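# Insert loose pipe fully into push-fit fitting

## Task

Slide the loose pipe into the fitting's open end until it is fully seated, and leave it seated without the robot holding it.

## Robot and tools

Robot: two seven-joint arms, left_arm and right_arm, each ending in a two-finger parallel gripper. Calibrated base positions in the scene frame: left_arm (+0.019, +0.339, +0.044) m, right_arm (+0.023, -0.307, +0.044) m, both nearly unrotated about z. A camera stand sits behind the arms.

Frame: every position, velocity and target uses the scene frame. Its origin is at table-top height, halfway between the nominal bases; +x points out over the table, +z up, and left_arm is on the +y side (this is unrelated to which side it appears on in images). In the gripper's own axes the fingers point along +z and close along y. end_effector_position is the spot between the pads when shut; closed fingertips reach about 19 mm past it, fully open ones about 6 mm. Reported hand poses can be a few centimetres off, worse at long reach.

execute_actions(actions, cameras): actions is a list of actions; each action is a table of at most 15 rows, one row per 1/30 s step, and a short table repeats its final row to fill 15. Every row is one flat list of 16 numbers, each in [-1, 1], covering both arms even if one is idle: left dx, dy, dz, rx, ry, rz, left gripper position, left gripper speed, then the same eight for the right. dx..rz are an offset, not a pose: measured along scene axes from that arm's Hand target as it stood when the action began, and every row counts from that same start, not from the row before. Scale: 1.0 = 0.6 m for dx, dy, dz and 180 degrees for the rotation vector rx, ry, rz (turning about the Hand target position). Sending the same offset in a later action moves the arm further. Six zeros re-command the current Hand target. Images come back only when actions is empty or cameras names them (["all"], a list of names, or [] for none).

Gripper numbers are absolute: position +1 is open (85 mm), 0 about 45 mm, -1 shut; the mapping is not linear, so check position_measured_pct (about 50 minus 50 times the position number). Speed -1, 0, +1 gives roughly 20, 85, 150 mm/s, and faster closes from a centimetre or more away grip harder (about 100 N per pad slow, 120 to 135 at 0, up to about 245 at +1 on a 40 mm object). To grip, ask for a position narrower than the part; to release, ask a few millimetres wider. A 0 is a real command, so always resend the last position and speed for a gripper you want unchanged. object_status: 0 moving, 1 blocked opening, 2 stopped on something short of the request (firm grip, motor_current_ma near 1000), 3 reached the request or pads met (empty or soft grip). Allow up to 1.3 s of steady position before trusting the status.

move(target, speed, blend, blocking, cameras): drives each gripper in a straight line toward a target. target is one 16-number row like above, or a list of up to 15 such rows; every row's offsets count from the Hand targets at the start of the move, not from the previous row. speed is the path top speed in m/s, 0.002 to 0.5 (default 0.25), one value or one per row; rotation is capped at twice that in rad/s and at most 0.873 rad/s. blend, in metres, rounds corners between listed rows; 0 stops at each. blocking=false returns after about 0.5 s while the move keeps running. Moves last at least 0.5 s and at most 10 s, do not avoid obstacles, and can lag or overshoot when fast. The result adds a move: line: done, off_target, moving, held or fault, plus limits=paced (pose clipped) or limits=held (steps withheld). done means at rest within 3 mm and 2 degrees; it says nothing about contact.

wait(seconds 0 to 10) lets the scene run with the last commands held. stop brakes a running move; fingers continue. zoom_image(camera, region [x0, y0, x1, y1] in pixels, at most 504 by 504) enlarges part of the latest image from cam_high, cam_low, cam_left_wrist or cam_right_wrist (each 672x504). clear_fault(arm) resets a reported torque fault on left_arm or right_arm. finished_scene(scene) ends the scene for good; call it only once the pipe stays fully inserted unaided.

Result lines: end_effector_position (m) and end_effector_quat_wxyz; Hand target, the last commanded pose after clipping, from which new offsets count (the gripper often rests a little short; command again or send the gap as an offset); Tool commands; Joint positions, Joint velocities ("within noise" when still), joint torques (positive toward larger joint angle); Flange force along the gripper's x y z, which includes held weight and has error, "no reading" near singular poses.

Control notes: commanded orientation is clipped to within 32 degrees of the measured one each step. Big wrist turns can swing the elbow. Arms are stiff: a target a few millimetres beyond a firm contact presses very hard and keeps pressing until you command the target back past the gripper. Joint speeds are capped (1.39 or 1.22 rad/s).

Avoid: knocking or dropping the pipe, releasing it while it moves, letting anything leave the table, slamming into the fitting or fixed objects, and gripping a resting part hard or loading the gripper with big pushes or twists. Push the pipe in gently, with slow speed and small overshoot. A joint torque over its limit (104.5 N m for the four base-side joints, 51.3 for the three wrist-side ones) or a 5 degree deviation stops that arm until clear_fault. Keep the arms from touching each other; the clearance check may hold a command but not always, and fingers closing on the other gripper count as contact. Motors heat when holding loads, stretching out or pushing unreachable targets: MOTOR HOT appears at 60 °C, and at 75 °C the arm sinks and stops for 30 s or more. Loose objects may get small random pushes.

Each tool is called after "Call:" as a command line: name --argument value for each argument, lists and objects as JSON in quotes; but a table of rows of numbers goes row by row, as --pt "numbers of a row", without its own name.

## Session

Call:
execute_actions --actions '[]' --cameras '["all"]'

Scene clock: 0.00 s.
left_arm: end_effector_position=(+0.2847, +0.1658, +0.2689) position_measured_pct=0.0 object_status=3 motor_current_ma=0 end_effector_quat_wxyz=(-0.011, +0.872, +0.489, +0.003) | right_arm: end_effector_position=(+0.2269, -0.0893, +0.3742) position_measured_pct=0.0 object_status=3 motor_current_ma=0 end_effector_quat_wxyz=(+0.227, +0.662, -0.448, +0.557)
Joint positions: left_arm=[0.243 0.129 0.292 2.005 -0.061 1.03 0.029] | right_arm=[-1.384 0.604 -0.14 1.72 0.664 2.009 1.777]
Joint velocities: within noise
Joint torques (N m): no reading
Motor temperatures (°C): left_arm=[36 32 28 30 40 43 37] | right_arm=[29 34 28 31 37 33 37]
Flange force (N): no reading
Hand target: left_arm +0.2847, +0.1658, +0.2689; -0.011, +0.872, +0.489, +0.003 | right_arm +0.2269, -0.0893, +0.3742; +0.227, +0.662, -0.448, +0.557
Tool commands: left_gripper/position=+1.0 left_gripper/speed=+1.0 right_gripper/position=+1.0 right_gripper/speed=+1.0
camera_calibration:
cam_left_wrist: T_world_to_cam=[[0.863536, -0.50295, -0.0366978, -0.150151], [-0.502511, -0.864316, 0.0209952, 0.328235], [-0.042278, 0.000310943, -0.999106, 0.434392], [0, 0, 0, 1]] pos_world=[0.312967, 0.208045, 0.421602]
cam_right_wrist: T_world_to_cam=[[-0.852381, -0.493201, -0.173781, 0.216153], [-0.0104985, 0.348401, -0.937287, 0.438215], [0.522816, -0.797101, -0.302148, 0.0747774], [0, 0, 0, 1]] pos_world=[0.14975, 0.0135378, 0.47089]

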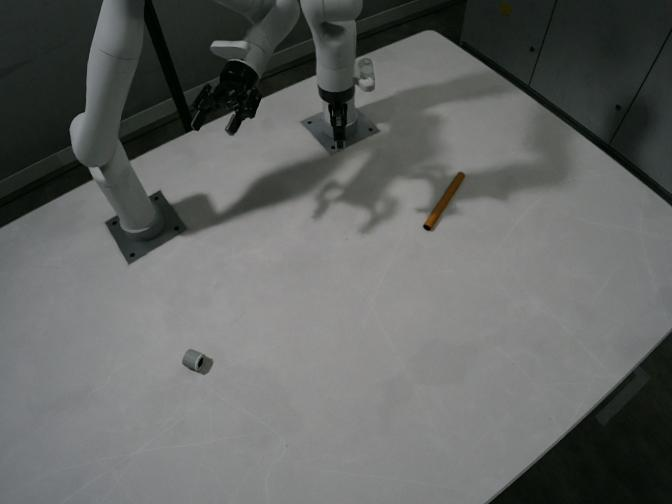

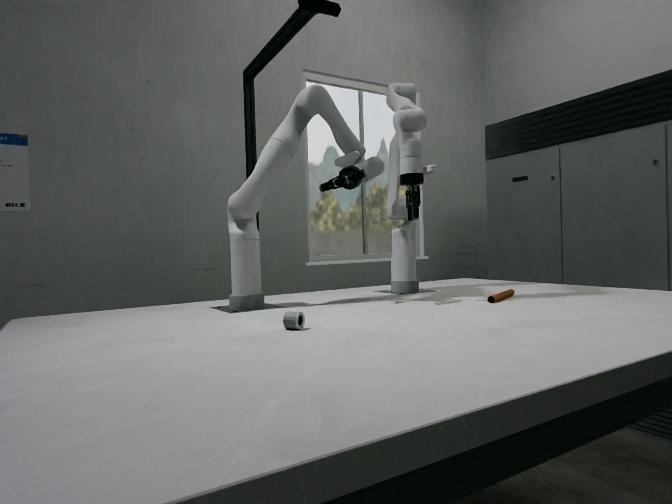

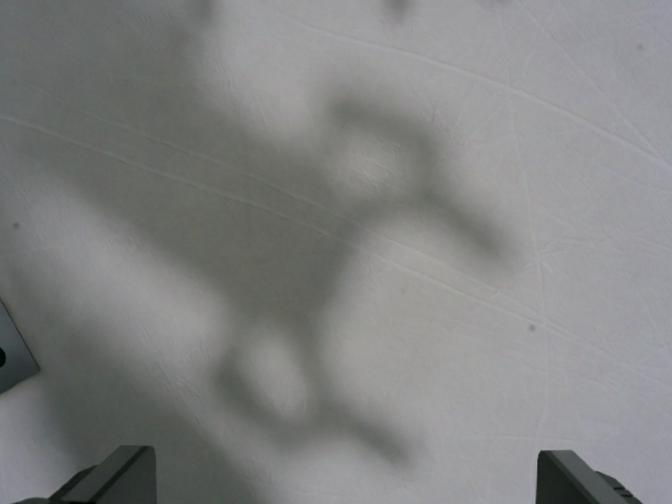

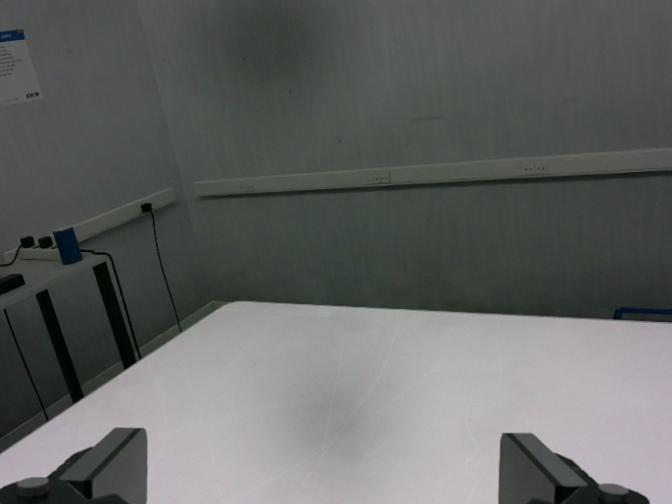

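Call:
zoom_image --camera "cam_high" --region '[150, 315, 250, 405]'

Call:
zoom_image --camera "cam_high" --region '[400, 150, 490, 250]'

Call:
zoom_image --camera "cam_low" --region '[240, 280, 350, 360]'

Scaled by 5.040 from the camera's 672x504 image, which has a finer 960x720 frame.

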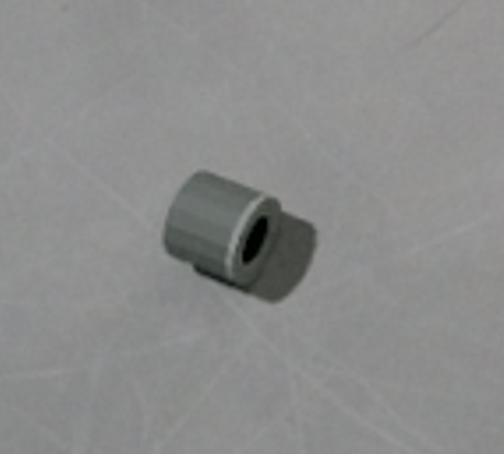

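Scaled by 5.040 from the camera's 672x504 image, which has a finer 960x720 frame.

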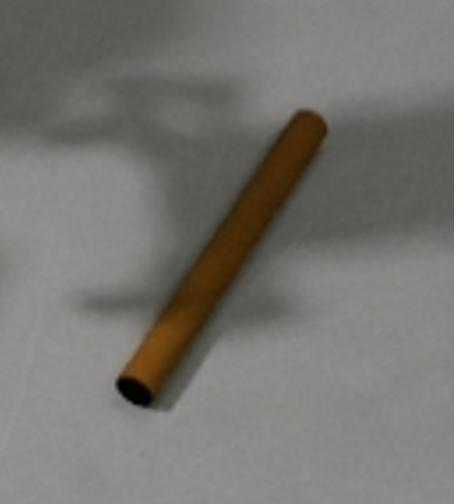

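Scaled by 4.582 from the camera's 672x504 image, which has a finer 960x720 frame.

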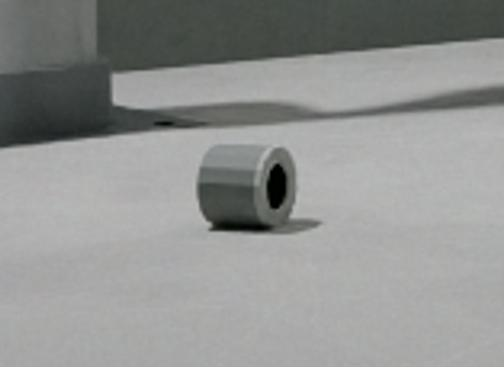

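Call:
move --pt "0.2505 0.3720 -0.2815 -0.0059 0.0066 -0.6919 -0.3 1 0.4002 -0.4278 -0.4570 0.0495 0.4578 0.4694 0.0 1" --speed 0.45 --cameras '["all"]'

Scene clock: 13.60 s.
left_arm: end_effector_position=(+0.4350, +0.3890, +0.1001) position_measured_pct=64.9 object_status=3 motor_current_ma=0 end_effector_quat_wxyz=(+0.000, +0.838, -0.545, +0.000) | right_arm: end_effector_position=(+0.4667, -0.3460, +0.0994) position_measured_pct=49.8 object_status=3 motor_current_ma=0 end_effector_quat_wxyz=(+0.066, +0.946, +0.272, +0.166)
Joint positions: left_arm=[-0.519 0.667 0.479 1.947 -0.496 0.644 -2.434] | right_arm=[0.028 0.562 0.065 2.223 1.481 -0.004 3.801]
Joint torques (N m): left_arm=[-0.47 -17.13 2.8 -5.7 0.22 -0.37 -0.44] | right_arm=[-2.46 -16.16 -0.03 -4.71 -0.23 -0.16 0.23]
Flange force (N): left_arm=[1.6 1.6 3.3] | right_arm=no reading
Hand target: left_arm +0.4350, +0.3890, +0.1001; +0.000, +0.838, -0.545, +0.000 | right_arm +0.4671, -0.3460, +0.1000; +0.000, +0.961, +0.276, -0.001
Off the commanded pose: left_arm 0.000 m, 0 deg | right_arm 0.001 m, 21 deg.
move: off_target (right_arm)
camera_calibration:
cam_left_wrist: T_world_to_cam=[[-0.904536, -0.425885, -0.0209211, 0.563696], [-0.426387, 0.903775, 0.0372014, -0.122262], [0.00306449, 0.0425705, -0.999089, 0.235818], [0, 0, 0, 1]] pos_world=[0.457029, 0.340528, 0.251945]
cam_right_wrist: T_world_to_cam=[[0.505589, -0.83075, 0.232884, -0.54483], [-0.794099, -0.553605, -0.250855, 0.257946], [0.337324, -0.0581034, -0.939594, 0.067447], [0, 0, 0, 1]] pos_world=[0.457543, -0.305898, 0.254962]

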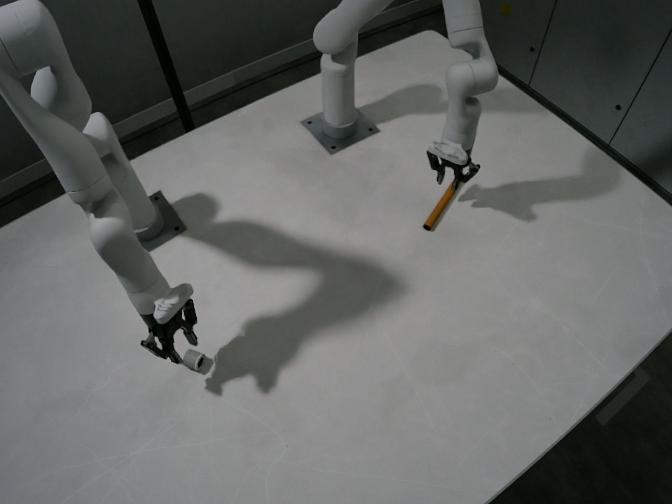

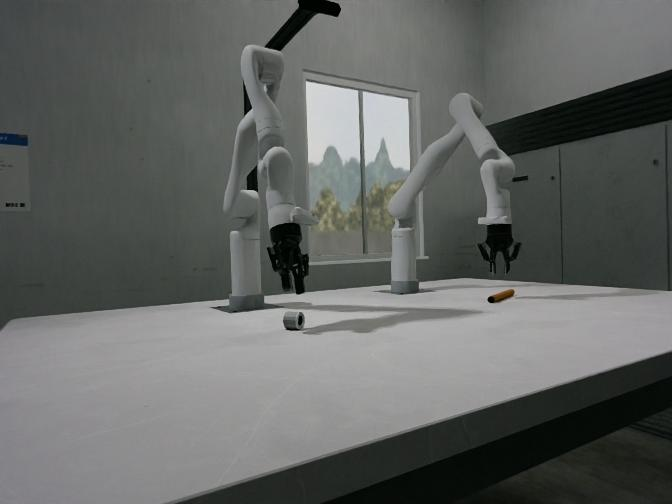

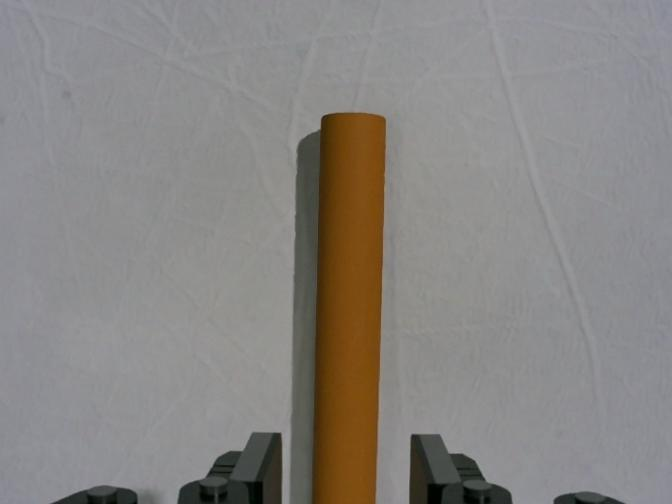

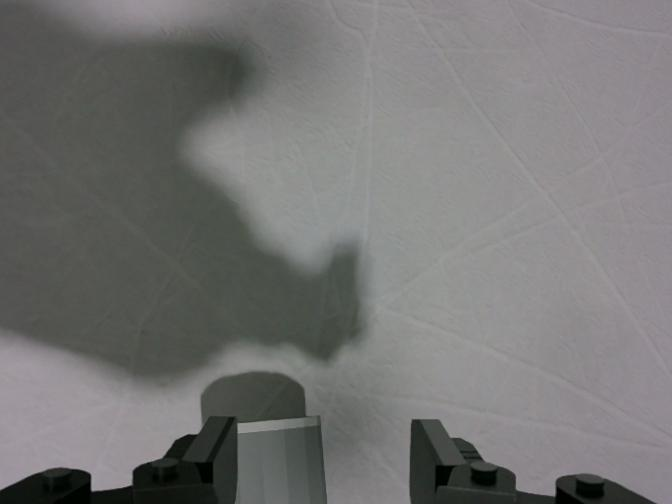

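Call:
move --pt "0 0 -0.1260 0 0 0 -0.3 1 0 0 0 0 0 0 0.6 1" --pt "0 0 -0.1260 0 0 0 -0.62 -1 0 0 0 0 0 0 0.6 1" --pt "0 0 -0.01 0 0 0 -0.62 -1 0 0 0 0 0 0 0.6 1" --speed '[0.08, 0.1, 0.12]' --cameras '["cam_low", "cam_right_wrist", "cam_left_wrist"]'

Scene clock: 21.70 s.
left_arm: end_effector_position=(+0.4350, +0.3890, +0.0940) position_measured_pct=76.6 object_status=2 motor_current_ma=1000 end_effector_quat_wxyz=(+0.000, +0.838, -0.545, +0.000) | right_arm: end_effector_position=(+0.4667, -0.3459, +0.0995) position_measured_pct=19.9 object_status=3 motor_current_ma=0 end_effector_quat_wxyz=(+0.066, +0.946, +0.272, +0.166)
Joint positions: left_arm=[-0.512 0.679 0.469 1.951 -0.505 0.629 -2.427] | right_arm=[0.028 0.562 0.065 2.223 1.481 -0.004 3.801]
Joint torques (N m): left_arm=[-0.52 -17.54 2.74 -5.53 0.05 -0.59 -0.37] | right_arm=[-2.28 -16.09 -0.26 -4.74 -0.23 -0.14 0.17]
Flange force (N): left_arm=[1.9 0.6 2.9] | right_arm=no reading
Hand target: left_arm +0.4350, +0.3890, +0.0941; +0.000, +0.838, -0.545, +0.000 | right_arm +0.4667, -0.3459, +0.0995; +0.066, +0.946, +0.272, +0.166 (not the last commanded pose)
Off the commanded pose: left_arm 0.000 m, 0 deg | right_arm 0.001 m, 21 deg.
move: off_target (right_arm)
camera_calibration:
cam_left_wrist: T_world_to_cam=[[-0.904574, -0.425802, -0.0209192, 0.563558], [-0.426305, 0.903814, 0.0372032, -0.122086], [0.00306586, 0.0425711, -0.999089, 0.229723], [0, 0, 0, 1]] pos_world=[0.45703, 0.340528, 0.245845]
cam_right_wrist: T_world_to_cam=[[0.505574, -0.830763, 0.23287, -0.544824], [-0.794056, -0.553596, -0.251011, 0.257969], [0.337446, -0.0580074, -0.939556, 0.0674107], [0, 0, 0, 1]] pos_world=[0.457543, -0.305899, 0.254962]
Images, in order (width x height): cam_low 672x504, cam_left_wrist 672x504, cam_right_wrist 672x504.

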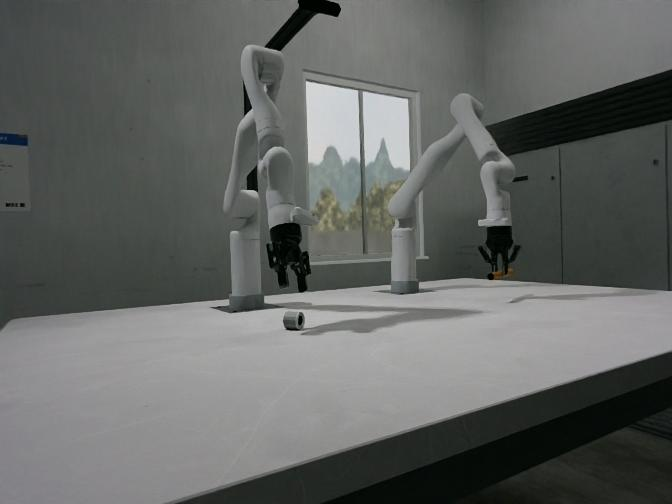

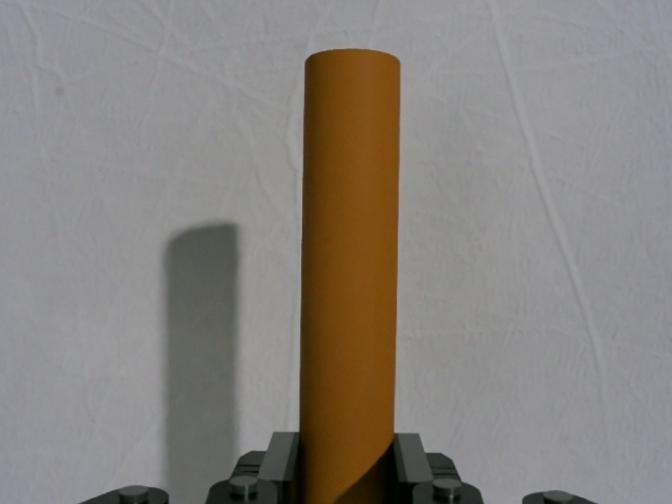

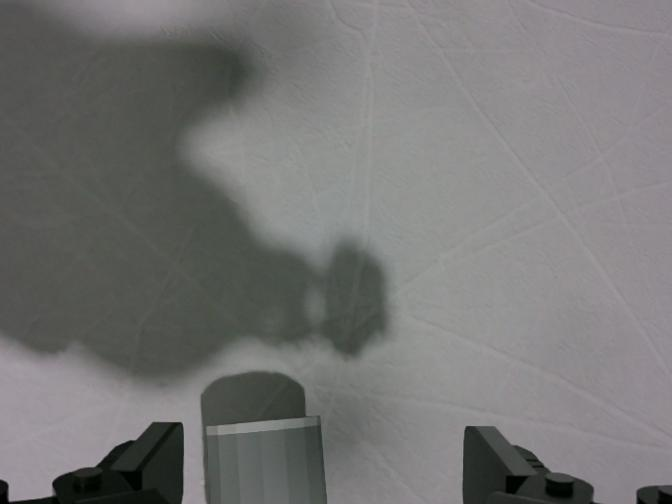

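Call:
move --pt "-0.0083 -0.4983 0.0767 0.0441 -0.2080 -0.1281 -0.62 -1 -0.0064 -0.0018 0.0004 0.10 0 0 0.6 1" --pt "-0.0083 -0.4983 0.0767 0.0441 -0.2080 -0.1281 -0.62 -1 -0.0128 -0.0035 0.0008 0.0063 0.1142 0.0271 0.6 1" --speed '[0.35, 0.3]' --cameras '["cam_high", "cam_low", "cam_right_wrist", "cam_left_wrist"]'

Scene clock: 34.20 s.
left_arm: end_effector_position=(+0.4300, +0.0900, +0.1401) position_measured_pct=76.6 object_status=2 motor_current_ma=1000 end_effector_quat_wxyz=(-0.230, +0.669, -0.669, +0.230) | right_arm: end_effector_position=(+0.4591, -0.3481, +0.0999) position_measured_pct=19.9 object_status=3 motor_current_ma=0 end_effector_quat_wxyz=(+0.000, +0.948, +0.317, +0.000)
Joint positions: left_arm=[1.454 0.796 -0.991 2.21 -1.056 -0.2 -1.229] | right_arm=[-0.324 0.743 0.655 1.888 2.483 -0.738 2.861]
Joint torques (N m): left_arm=[-0.48 -15.21 -5.79 -5.27 0.59 0.37 -0.4] | right_arm=[-2.34 -17.89 2.84 -5.33 -0.26 -0.34 0.17]
Flange force (N): left_arm=[-0.9 5.2 1.8] | right_arm=[-2.5 4.5 3.4]
Hand target: left_arm +0.4300, +0.0900, +0.1401; -0.230, +0.669, -0.669, +0.230 | right_arm +0.4591, -0.3481, +0.0999; +0.000, +0.948, +0.317, +0.000
Off the commanded pose: left_arm 0.000 m, 0 deg | right_arm 0.000 m, 0 deg.
move: done
camera_calibration:
cam_left_wrist: T_world_to_cam=[[-0.774776, -0.0220301, -0.631852, 0.42607], [-0.0408323, 0.99905, 0.0152357, -0.0269193], [0.630916, 0.0376042, -0.774939, -0.0124295], [0, 0, 0, 1]] pos_world=[0.336851, 0.0367475, 0.259991]
cam_right_wrist: T_world_to_cam=[[0.619626, -0.784796, 0.0125704, -0.557114], [-0.784823, -0.619269, 0.0236305, 0.196303], [-0.0107607, -0.0245076, -0.999642, 0.247868], [0, 0, 0, 1]] pos_world=[0.501933, -0.309582, 0.250144]

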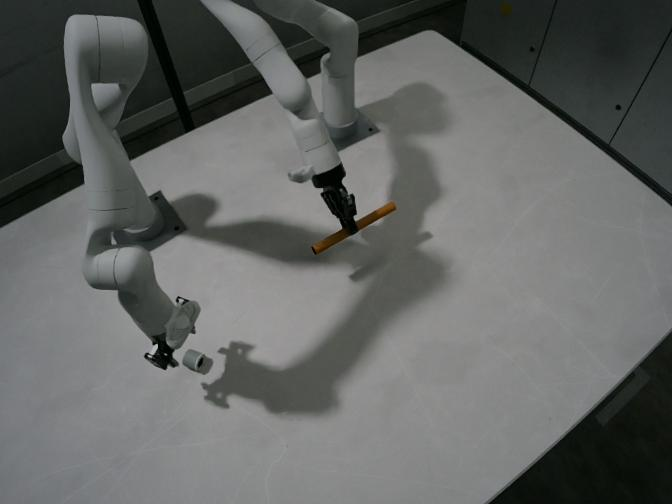

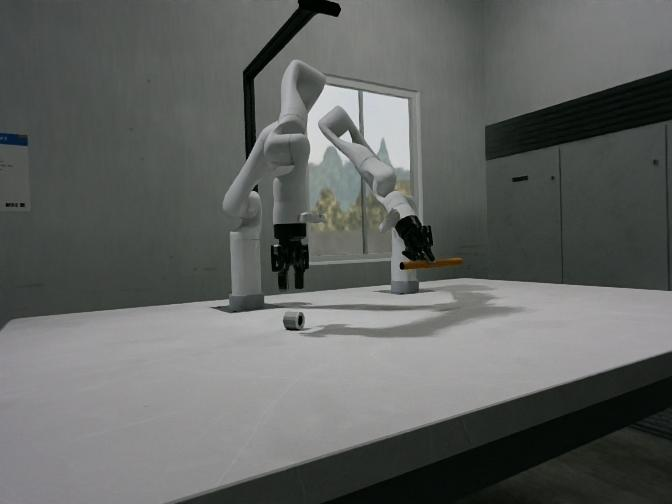

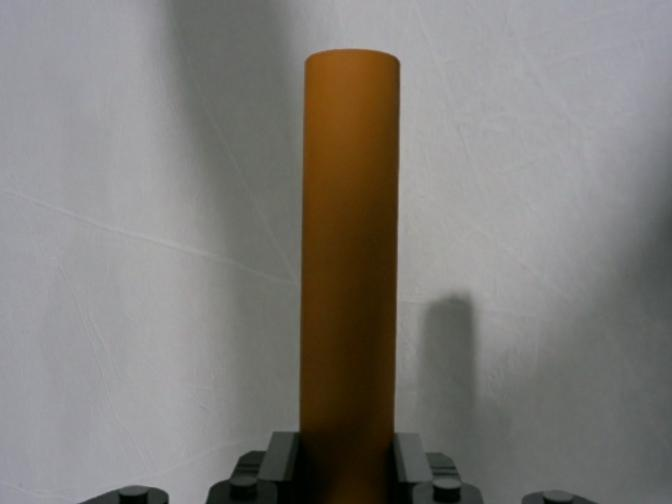

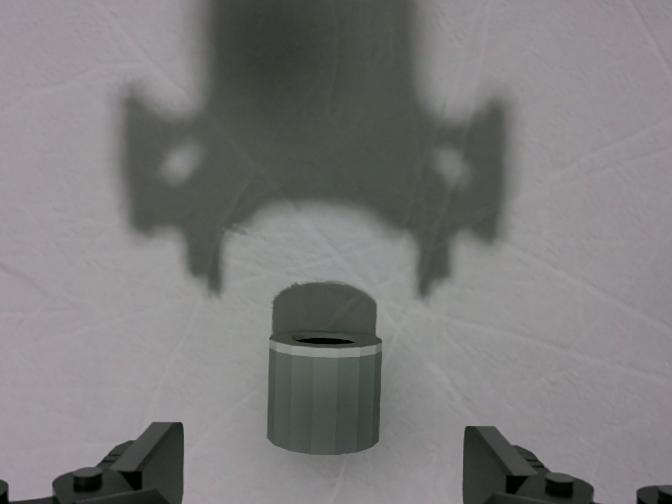

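Call:
zoom_image --camera "cam_right_wrist" --region '[230, 310, 420, 470]'

Scaled by 2.653.

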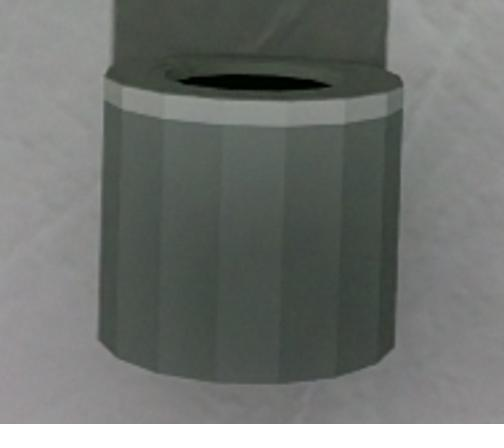

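Call:
move --pt "0 0 0 0 0 0 -0.62 -1 -0.0005 0.0045 -0.1215 0 0 0 0.15 1" --pt "0 0 0 0 0 0 -0.62 -1 -0.0005 0.0045 -0.1215 0 0 0 -0.21 -1" --pt "0 0 0 0 0 0 -0.62 -1 -0.0005 0.0045 -0.0382 0 0 0 -0.21 -1" --pt "0 0 0 0 0 0 -0.62 -1 -0.0302 0.4135 0.0587 0.0822 0.1648 0.2865 -0.21 -1" --speed '[0.08, 0.1, 0.12, 0.3]' --blend '[0, 0, 0.015, 0]' --cameras '["cam_low", "cam_left_wrist", "cam_right_wrist"]'

Scene clock: 50.93 s.
left_arm: end_effector_position=(+0.4300, +0.0900, +0.1401) position_measured_pct=76.6 object_status=2 motor_current_ma=1000 end_effector_quat_wxyz=(-0.230, +0.669, -0.669, +0.230) | right_arm: end_effector_position=(+0.4409, -0.1000, +0.1352) position_measured_pct=56.7 object_status=2 motor_current_ma=1000 end_effector_quat_wxyz=(-0.195, +0.680, +0.680, -0.195)
Joint positions: left_arm=[1.454 0.796 -0.991 2.21 -1.056 -0.2 -1.229] | right_arm=[-0.478 1.007 0.36 1.149 2.704 -1.596 3.001]
Joint torques (N m): left_arm=[-0.43 -15.27 -5.88 -5.3 0.6 0.4 -0.48] | right_arm=[-2.25 -24.31 1.26 -6.43 -0.45 -1.58 0.23]
Flange force (N): left_arm=[-0.6 5.0 2.0] | right_arm=[-2.6 3.4 -0.1]
Hand target: left_arm +0.4300, +0.0900, +0.1401; -0.230, +0.669, -0.669, +0.230 | right_arm +0.4409, -0.1000, +0.1352; -0.195, +0.680, +0.680, -0.195
Off the commanded pose: left_arm 0.000 m, 0 deg | right_arm 0.000 m, 0 deg.
move: done
camera_calibration:
cam_left_wrist: T_world_to_cam=[[-0.774776, -0.0220301, -0.631852, 0.42607], [-0.0408323, 0.99905, 0.0152357, -0.0269193], [0.630916, 0.0376042, -0.774939, -0.0124295], [0, 0, 0, 1]] pos_world=[0.336851, 0.0367475, 0.259991]
cam_right_wrist: T_world_to_cam=[[0.854363, 0.0226157, -0.519185, -0.302563], [0.0314666, -0.999471, 0.008244, -0.060987], [-0.518724, -0.0233803, -0.854622, 0.493499], [0, 0, 0, 1]] pos_world=[0.516408, -0.0425738, 0.265172]
Images, in order (width x height): cam_low 672x504, cam_left_wrist 672x504, cam_right_wrist 672x504.

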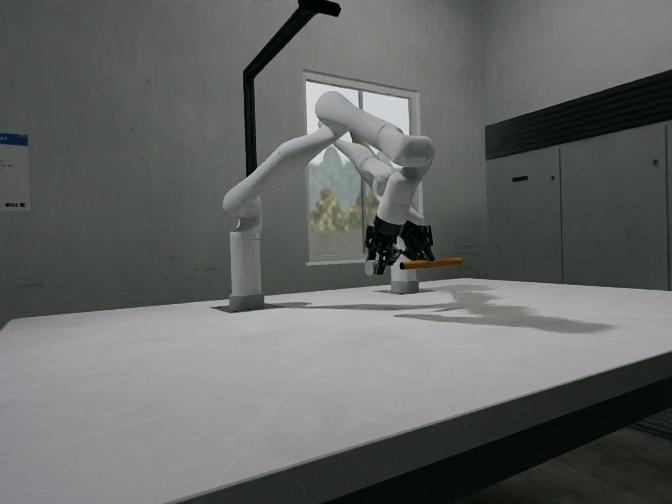

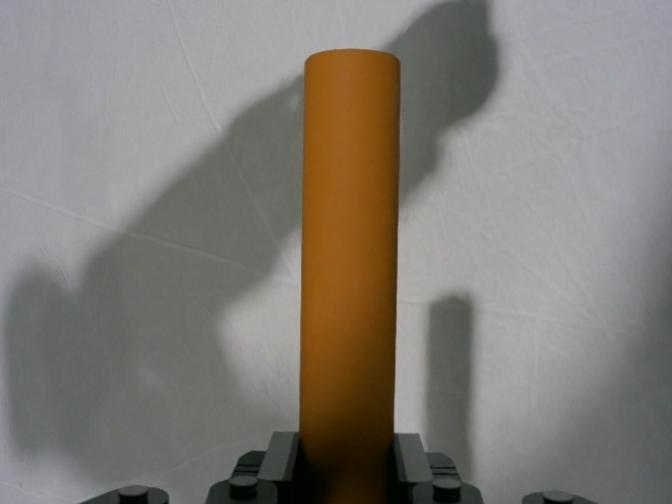

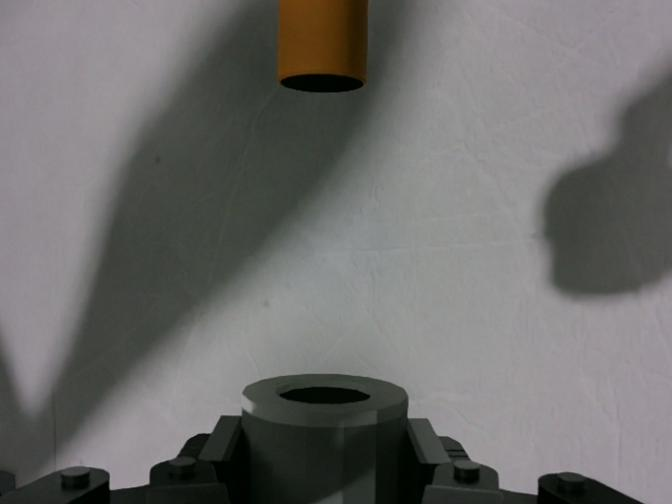

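Call:
zoom_image --camera "cam_right_wrist" --region '[230, 0, 420, 140]'

Call:
zoom_image --camera "cam_right_wrist" --region '[230, 360, 420, 500]'

Call:
zoom_image --camera "cam_left_wrist" --region '[260, 20, 450, 160]'

Scaled by 2.653.

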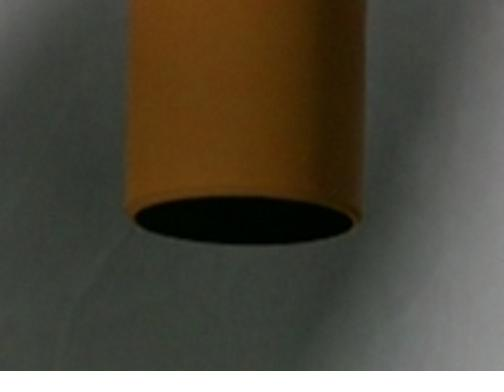

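Scaled by 2.653.

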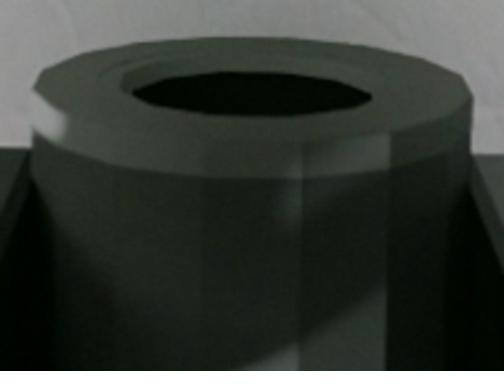

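Scaled by 2.653.

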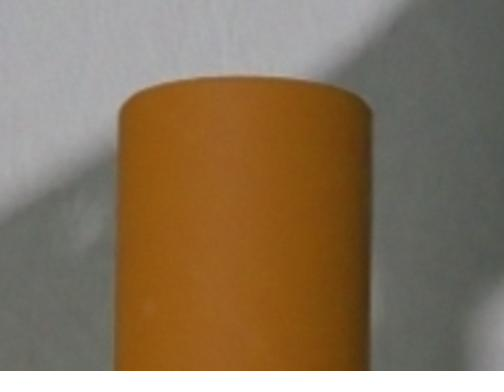

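Call:
move --pt "0.0034 -0.1100 -0.0021 0 0 0 -0.62 -1 0 0 0 0 0 0 -0.21 -1" --speed 0.15 --cameras '["cam_left_wrist", "cam_right_wrist"]'

Call:
zoom_image --camera "cam_right_wrist" --region '[230, 310, 420, 450]'

Call:
zoom_image --camera "cam_left_wrist" --region '[240, 0, 450, 130]'

Scene clock: 54.93 s.
left_arm: end_effector_position=(+0.4320, +0.0240, +0.1388) position_measured_pct=76.6 object_status=2 motor_current_ma=1000 end_effector_quat_wxyz=(-0.230, +0.669, -0.668, +0.230) | right_arm: end_effector_position=(+0.4409, -0.0999, +0.1352) position_measured_pct=56.7 object_status=2 motor_current_ma=1000 end_effector_quat_wxyz=(-0.195, +0.680, +0.680, -0.195)
Joint positions: left_arm=[1.339 0.723 -0.652 2.045 -1.074 0.116 -1.168] | right_arm=[-0.478 1.007 0.36 1.149 2.704 -1.596 3.001]
Joint torques (N m): left_arm=[-0.53 -17.58 -4.48 -6.17 -0.04 0.55 -0.56] | right_arm=[-2.23 -24.41 1.27 -6.36 -0.46 -1.81 0.22]
Flange force (N): left_arm=[-3.5 7.8 3.3] | right_arm=[-2.6 3.6 0.4]
Hand target: left_arm +0.4321, +0.0240, +0.1388; -0.230, +0.669, -0.668, +0.230 | right_arm +0.4409, -0.0999, +0.1352; -0.195, +0.680, +0.680, -0.195
Off the commanded pose: left_arm 0.000 m, 0 deg | right_arm 0.000 m, 0 deg.
move: done
camera_calibration:
cam_left_wrist: T_world_to_cam=[[-0.774689, -0.022076, -0.631957, 0.425402], [-0.0407439, 0.999056, 0.0150464, 0.039136], [0.631029, 0.0374047, -0.774857, -0.0122055], [0, 0, 0, 1]] pos_world=[0.338851, -0.0292513, 0.25879]
cam_right_wrist: T_world_to_cam=[[0.854366, 0.0225306, -0.519183, -0.30257], [0.0313417, -0.999475, 0.00820233, -0.0609115], [-0.518725, -0.0232799, -0.854624, 0.493505], [0, 0, 0, 1]] pos_world=[0.516408, -0.0425737, 0.265172]
Images, in order (width x height): cam_left_wrist 672x504, cam_right_wrist 672x504.

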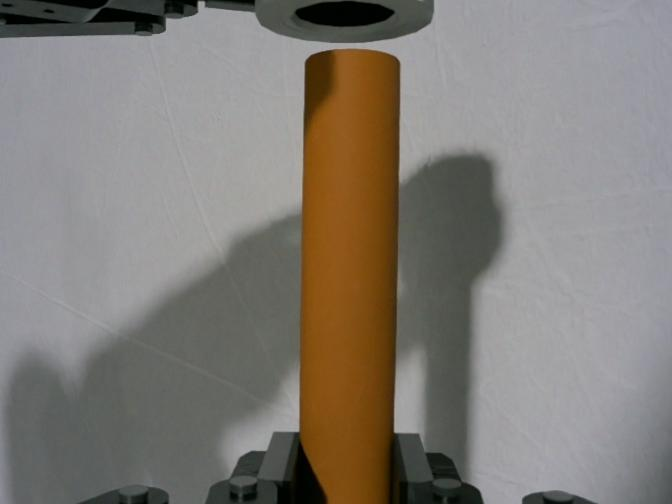

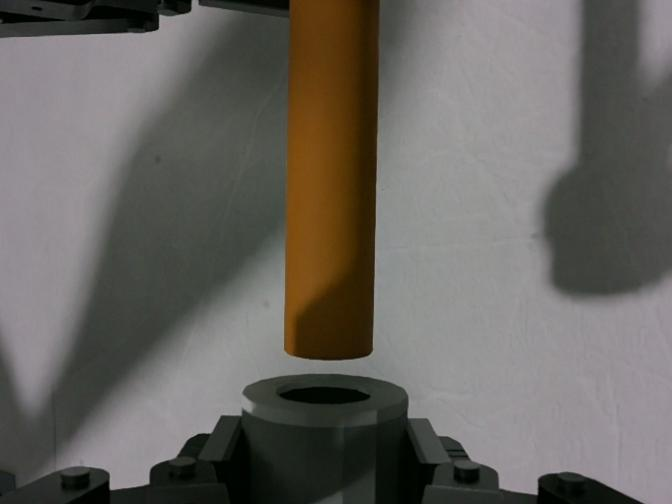

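Scaled by 2.653.

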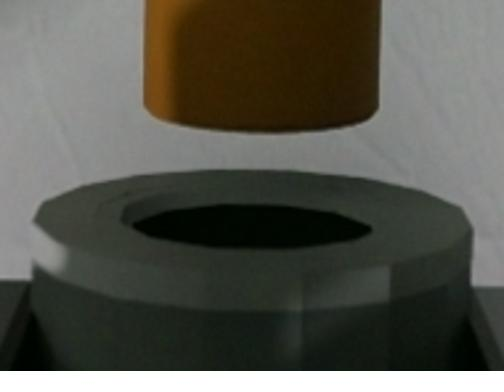

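Scaled by 2.400.

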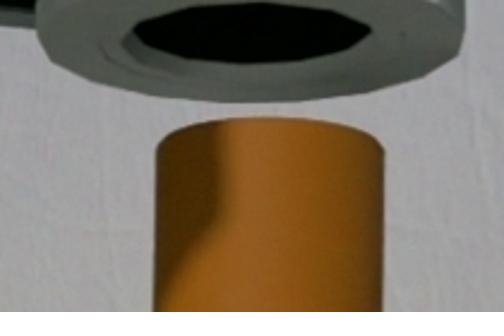

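Call:
move --pt "0.0009 -0.0117 0.0038 0 0 0 -0.62 -1 0 0 0 0 0 0 -0.21 -1" --speed 0.05 --cameras '["cam_left_wrist", "cam_right_wrist"]'

Call:
zoom_image --camera "cam_right_wrist" --region '[230, 330, 420, 470]'

Call:
zoom_image --camera "cam_left_wrist" --region '[240, 0, 450, 130]'

Scene clock: 58.03 s.
left_arm: end_effector_position=(+0.4326, +0.0170, +0.1411) position_measured_pct=76.6 object_status=2 motor_current_ma=1000 end_effector_quat_wxyz=(-0.230, +0.669, -0.669, +0.230) | right_arm: end_effector_position=(+0.4409, -0.0999, +0.1352) position_measured_pct=56.7 object_status=2 motor_current_ma=1000 end_effector_quat_wxyz=(-0.195, +0.680, +0.680, -0.195)
Joint positions: left_arm=[1.317 0.711 -0.606 2.025 -1.061 0.156 -1.185] | right_arm=[-0.478 1.007 0.36 1.149 2.704 -1.596 3.001]
Joint torques (N m): left_arm=[-0.43 -17.84 -4.26 -6.26 -0.13 0.38 -0.29] | right_arm=[-2.24 -24.39 1.26 -6.38 -0.46 -1.83 0.24]
Flange force (N): left_arm=[-2.0 5.9 2.5] | right_arm=[-2.6 3.5 0.5]
Hand target: left_arm +0.4326, +0.0170, +0.1411; -0.230, +0.669, -0.669, +0.230 | right_arm +0.4409, -0.0999, +0.1352; -0.195, +0.680, +0.680, -0.195
Off the commanded pose: left_arm 0.000 m, 0 deg | right_arm 0.000 m, 0 deg.
move: done
camera_calibration:
cam_left_wrist: T_world_to_cam=[[-0.774736, -0.0220287, -0.631901, 0.427107], [-0.0408332, 0.99905, 0.0152353, 0.0461027], [0.630965, 0.0376058, -0.7749, -0.0105767], [0, 0, 0, 1]] pos_world=[0.339451, -0.0362525, 0.260991]
cam_right_wrist: T_world_to_cam=[[0.854366, 0.0225306, -0.519183, -0.30257], [0.0313417, -0.999475, 0.00820233, -0.0609115], [-0.518725, -0.0232799, -0.854624, 0.493505], [0, 0, 0, 1]] pos_world=[0.516408, -0.0425737, 0.265172]
Images, in order (width x height): cam_left_wrist 672x504, cam_right_wrist 672x504.

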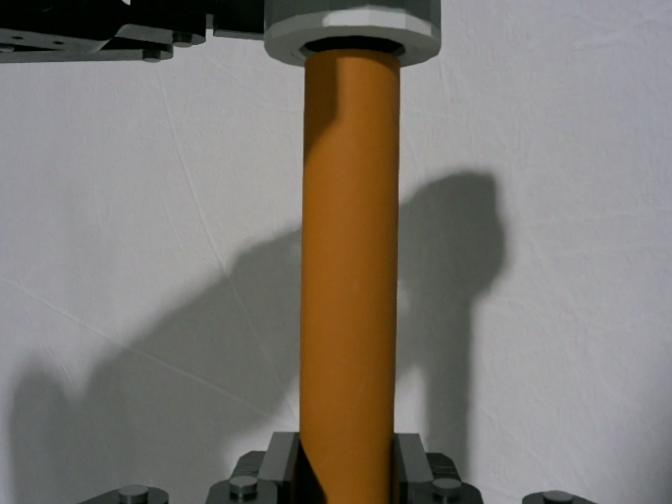

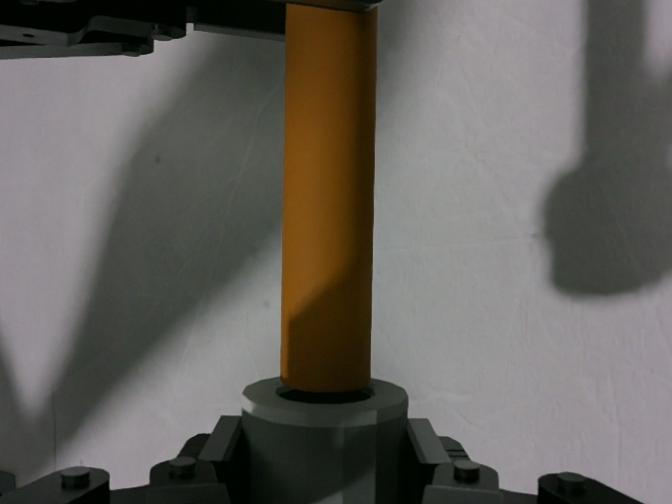

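Scaled by 2.653.

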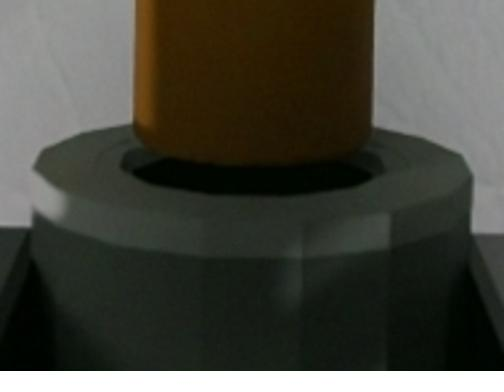

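Scaled by 2.400.

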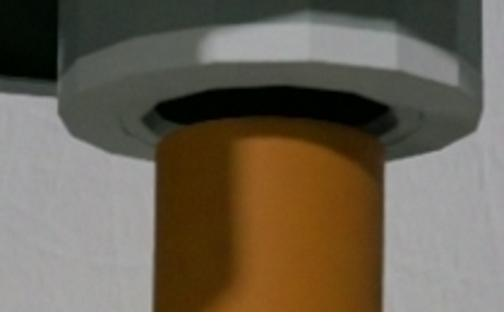

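Call:
move --pt "-0.0003 -0.0167 0 0 0 0 -0.62 -1 0 0 0 0 0 0 -0.21 -1" --speed 0.025 --cameras '["cam_left_wrist", "cam_right_wrist"]'

Scene clock: 60.43 s.
left_arm: end_effector_position=(+0.4324, +0.0070, +0.1411) position_measured_pct=76.6 object_status=2 motor_current_ma=1000 end_effector_quat_wxyz=(-0.230, +0.669, -0.668, +0.230) | right_arm: end_effector_position=(+0.4410, -0.1000, +0.1352) position_measured_pct=56.7 object_status=2 motor_current_ma=1000 end_effector_quat_wxyz=(-0.195, +0.680, +0.680, -0.195)
Joint positions: left_arm=[1.301 0.71 -0.563 1.999 -1.042 0.194 -1.199] | right_arm=[-0.478 1.007 0.36 1.149 2.704 -1.596 3.001]
Joint torques (N m): left_arm=[2.58 -19.63 -1.48 -10.68 -0.42 -1.89 -0.46] | right_arm=[-5.45 -25.17 -1.63 -7.46 -2.97 -1.62 0.26]
Flange force (N): left_arm=[-11.0 7.5 1.9] | right_arm=[-10.1 4.1 0.2]
Hand target: left_arm +0.4324, +0.0070, +0.1411; -0.230, +0.669, -0.669, +0.230 | right_arm +0.4409, -0.0999, +0.1352; -0.195, +0.680, +0.680, -0.195
Off the commanded pose: left_arm 0.000 m, 0 deg | right_arm 0.000 m, 0 deg.
move: done
camera_calibration:
cam_left_wrist: T_world_to_cam=[[-0.774775, -0.0220306, -0.631853, 0.426732], [-0.0408958, 0.999046, 0.0153128, 0.0560864], [0.630913, 0.0377041, -0.774937, -0.0100425], [0, 0, 0, 1]] pos_world=[0.339251, -0.0462531, 0.260991]
cam_right_wrist: T_world_to_cam=[[0.854369, 0.0224449, -0.519182, -0.302575], [0.0312682, -0.999477, 0.00824641, -0.060885], [-0.518725, -0.0232793, -0.854624, 0.493505], [0, 0, 0, 1]] pos_world=[0.516408, -0.0425734, 0.265172]
Images, in order (width x height): cam_left_wrist 672x504, cam_right_wrist 672x504.

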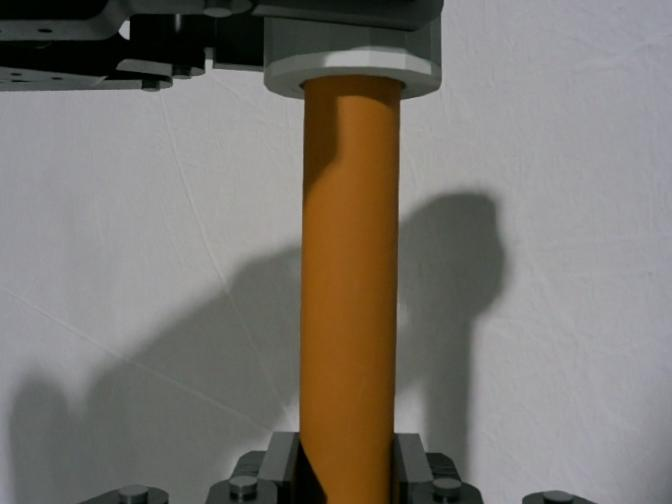

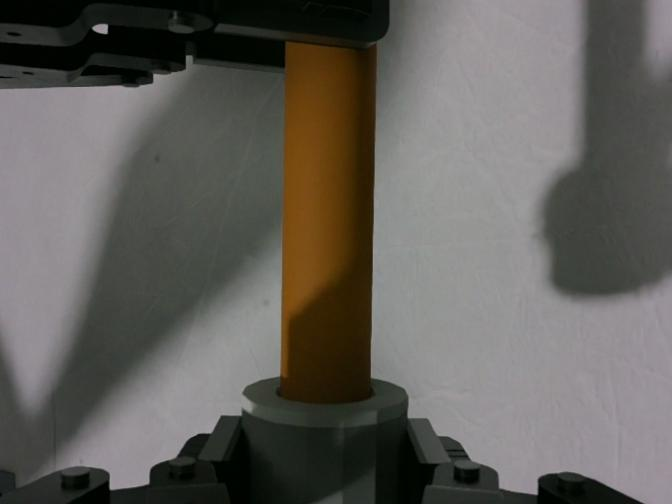

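Call:
move --pt "0 -0.0250 0 0 0 0 -0.62 -1 0 0 0 0 0 0 -0.21 -1" --speed 0.03 --cameras '["cam_left_wrist", "cam_right_wrist"]'

Scene clock: 61.77 s.
left_arm: end_effector_position=(+0.4324, -0.0080, +0.1411) position_measured_pct=76.6 object_status=2 motor_current_ma=1000 end_effector_quat_wxyz=(-0.230, +0.669, -0.668, +0.230) | right_arm: end_effector_position=(+0.4409, -0.1000, +0.1351) position_measured_pct=56.7 object_status=2 motor_current_ma=1000 end_effector_quat_wxyz=(-0.195, +0.680, +0.680, -0.195)
Joint positions: left_arm=[1.28 0.713 -0.506 1.958 -1.011 0.247 -1.223] | right_arm=[-0.478 1.007 0.36 1.149 2.704 -1.596 3.001]
Joint torques (N m): left_arm=[9.08 -23.84 4 -20.27 -0.97 -7.22 -0.21] | right_arm=[-13.16 -26.42 -8.5 -9.19 -8.59 -1.58 0.3]
Flange force (N): left_arm=[-27.4 8.0 0.0] | right_arm=[-27.2 6.8 -1.8]
Hand target: left_arm +0.4324, -0.0080, +0.1411; -0.230, +0.669, -0.668, +0.230 | right_arm +0.4409, -0.0999, +0.1352; -0.195, +0.680, +0.680, -0.195
Off the commanded pose: left_arm 0.000 m, 0 deg | right_arm 0.000 m, 0 deg.
move: done
camera_calibration:
cam_left_wrist: T_world_to_cam=[[-0.774776, -0.0220308, -0.631852, 0.426402], [-0.0408328, 0.99905, 0.0152353, 0.0710706], [0.630916, 0.0376042, -0.774939, -0.0094835], [0, 0, 0, 1]] pos_world=[0.339251, -0.0612525, 0.260991]
cam_right_wrist: T_world_to_cam=[[0.854322, 0.0225288, -0.519256, -0.302528], [0.0313403, -0.999475, 0.00819965, -0.0609101], [-0.518799, -0.0232788, -0.85458, 0.493531], [0, 0, 0, 1]] pos_world=[0.516408, -0.0425737, 0.265172]
Images, in order (width x height): cam_left_wrist 672x504, cam_right_wrist 672x504.

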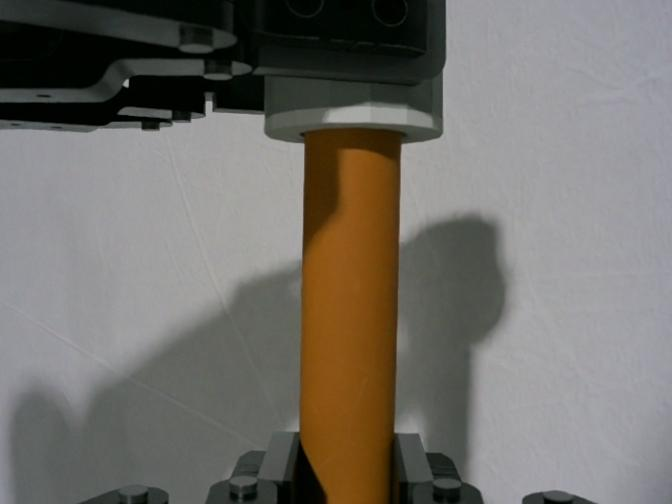

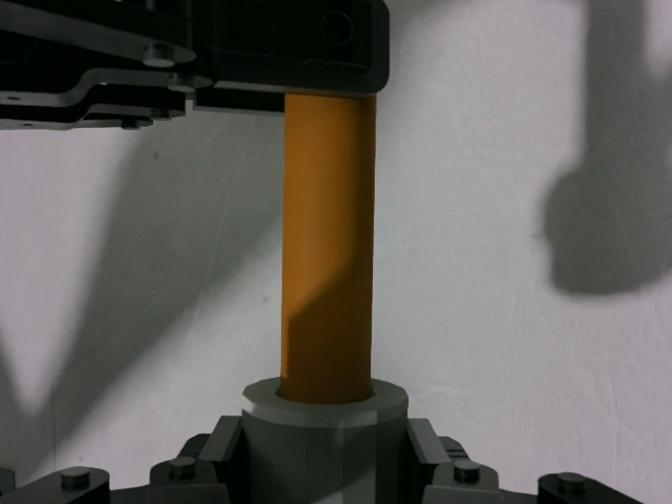

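Call:
zoom_image --camera "cam_left_wrist" --region '[240, 60, 450, 190]'

Call:
zoom_image --camera "cam_right_wrist" --region '[230, 60, 420, 200]'

Scaled by 2.400.

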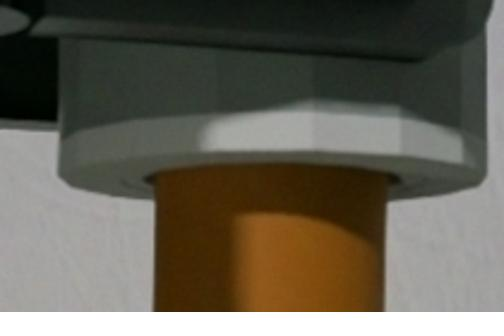

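Scaled by 2.653.

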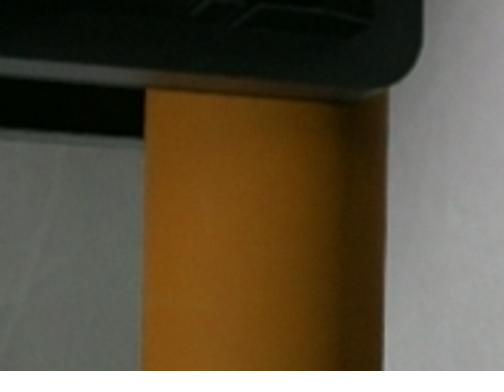

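Call:
move --pt "0 -0.0167 0 0 0 0 -0.62 -1 0 0 0 0 0 0 -0.21 -1" --speed 0.025 --cameras '["cam_left_wrist", "cam_right_wrist"]'

Call:
zoom_image --camera "cam_left_wrist" --region '[240, 90, 450, 220]'

Scene clock: 65.07 s.
left_arm: end_effector_position=(+0.4324, -0.0180, +0.1411) position_measured_pct=76.6 object_status=2 motor_current_ma=1000 end_effector_quat_wxyz=(-0.230, +0.669, -0.668, +0.230) | right_arm: end_effector_position=(+0.4409, -0.0999, +0.1352) position_measured_pct=56.7 object_status=2 motor_current_ma=1000 end_effector_quat_wxyz=(-0.195, +0.680, +0.680, -0.195)
Joint positions: left_arm=[1.268 0.717 -0.472 1.93 -0.991 0.279 -1.239] | right_arm=[-0.478 1.007 0.36 1.149 2.704 -1.596 3.001]
Joint torques (N m): left_arm=[9.32 -24.54 3.93 -21.38 -1.22 -7.44 -0.1] | right_arm=[-14.08 -26.23 -9.21 -9.01 -9.06 -1.83 0.31]
Flange force (N): left_arm=[-28.3 7.9 -0.7] | right_arm=[-28.8 7.5 -2.4]
Hand target: left_arm +0.4324, -0.0181, +0.1411; -0.230, +0.669, -0.668, +0.230 | right_arm +0.4409, -0.1000, +0.1352; -0.195, +0.680, +0.680, -0.195
Off the commanded pose: left_arm 0.000 m, 0 deg | right_arm 0.000 m, 0 deg.
move: done
camera_calibration:
cam_left_wrist: T_world_to_cam=[[-0.774776, -0.0220308, -0.631852, 0.426245], [-0.0408328, 0.99905, 0.0152353, 0.0810596], [0.630916, 0.0376042, -0.774939, -0.00902996], [0, 0, 0, 1]] pos_world=[0.339251, -0.0712525, 0.261091]
cam_right_wrist: T_world_to_cam=[[0.854362, 0.0226677, -0.519183, -0.302561], [0.0314593, -0.999472, 0.00813185, -0.060954], [-0.518725, -0.0232807, -0.854624, 0.493505], [0, 0, 0, 1]] pos_world=[0.516408, -0.0425743, 0.265172]
Images, in order (width x height): cam_left_wrist 672x504, cam_right_wrist 672x504.

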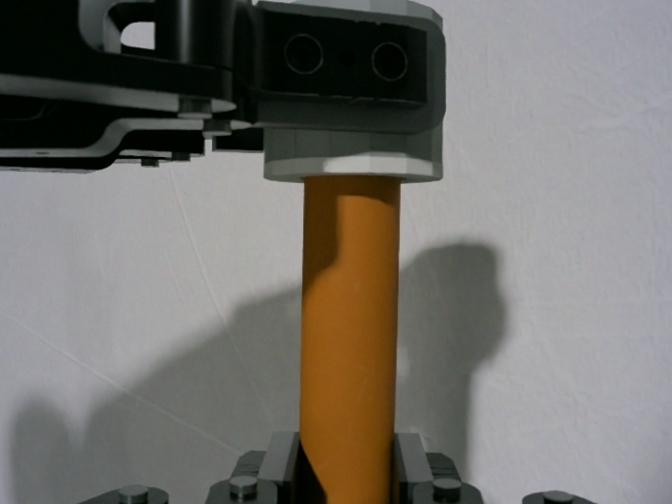

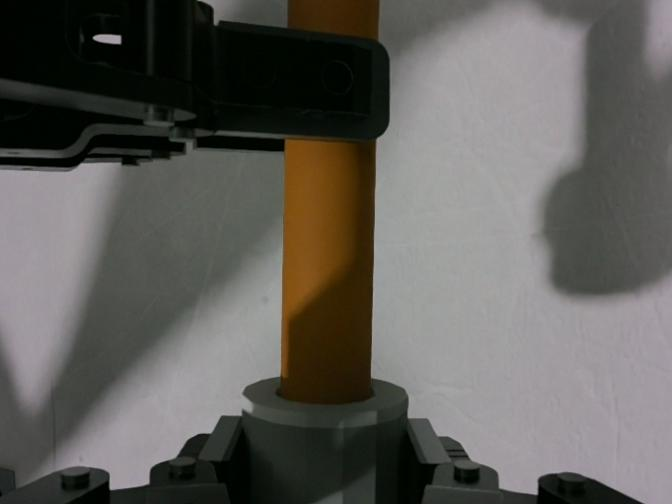

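Scaled by 2.400.

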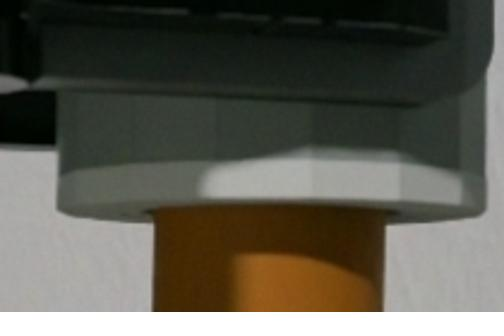

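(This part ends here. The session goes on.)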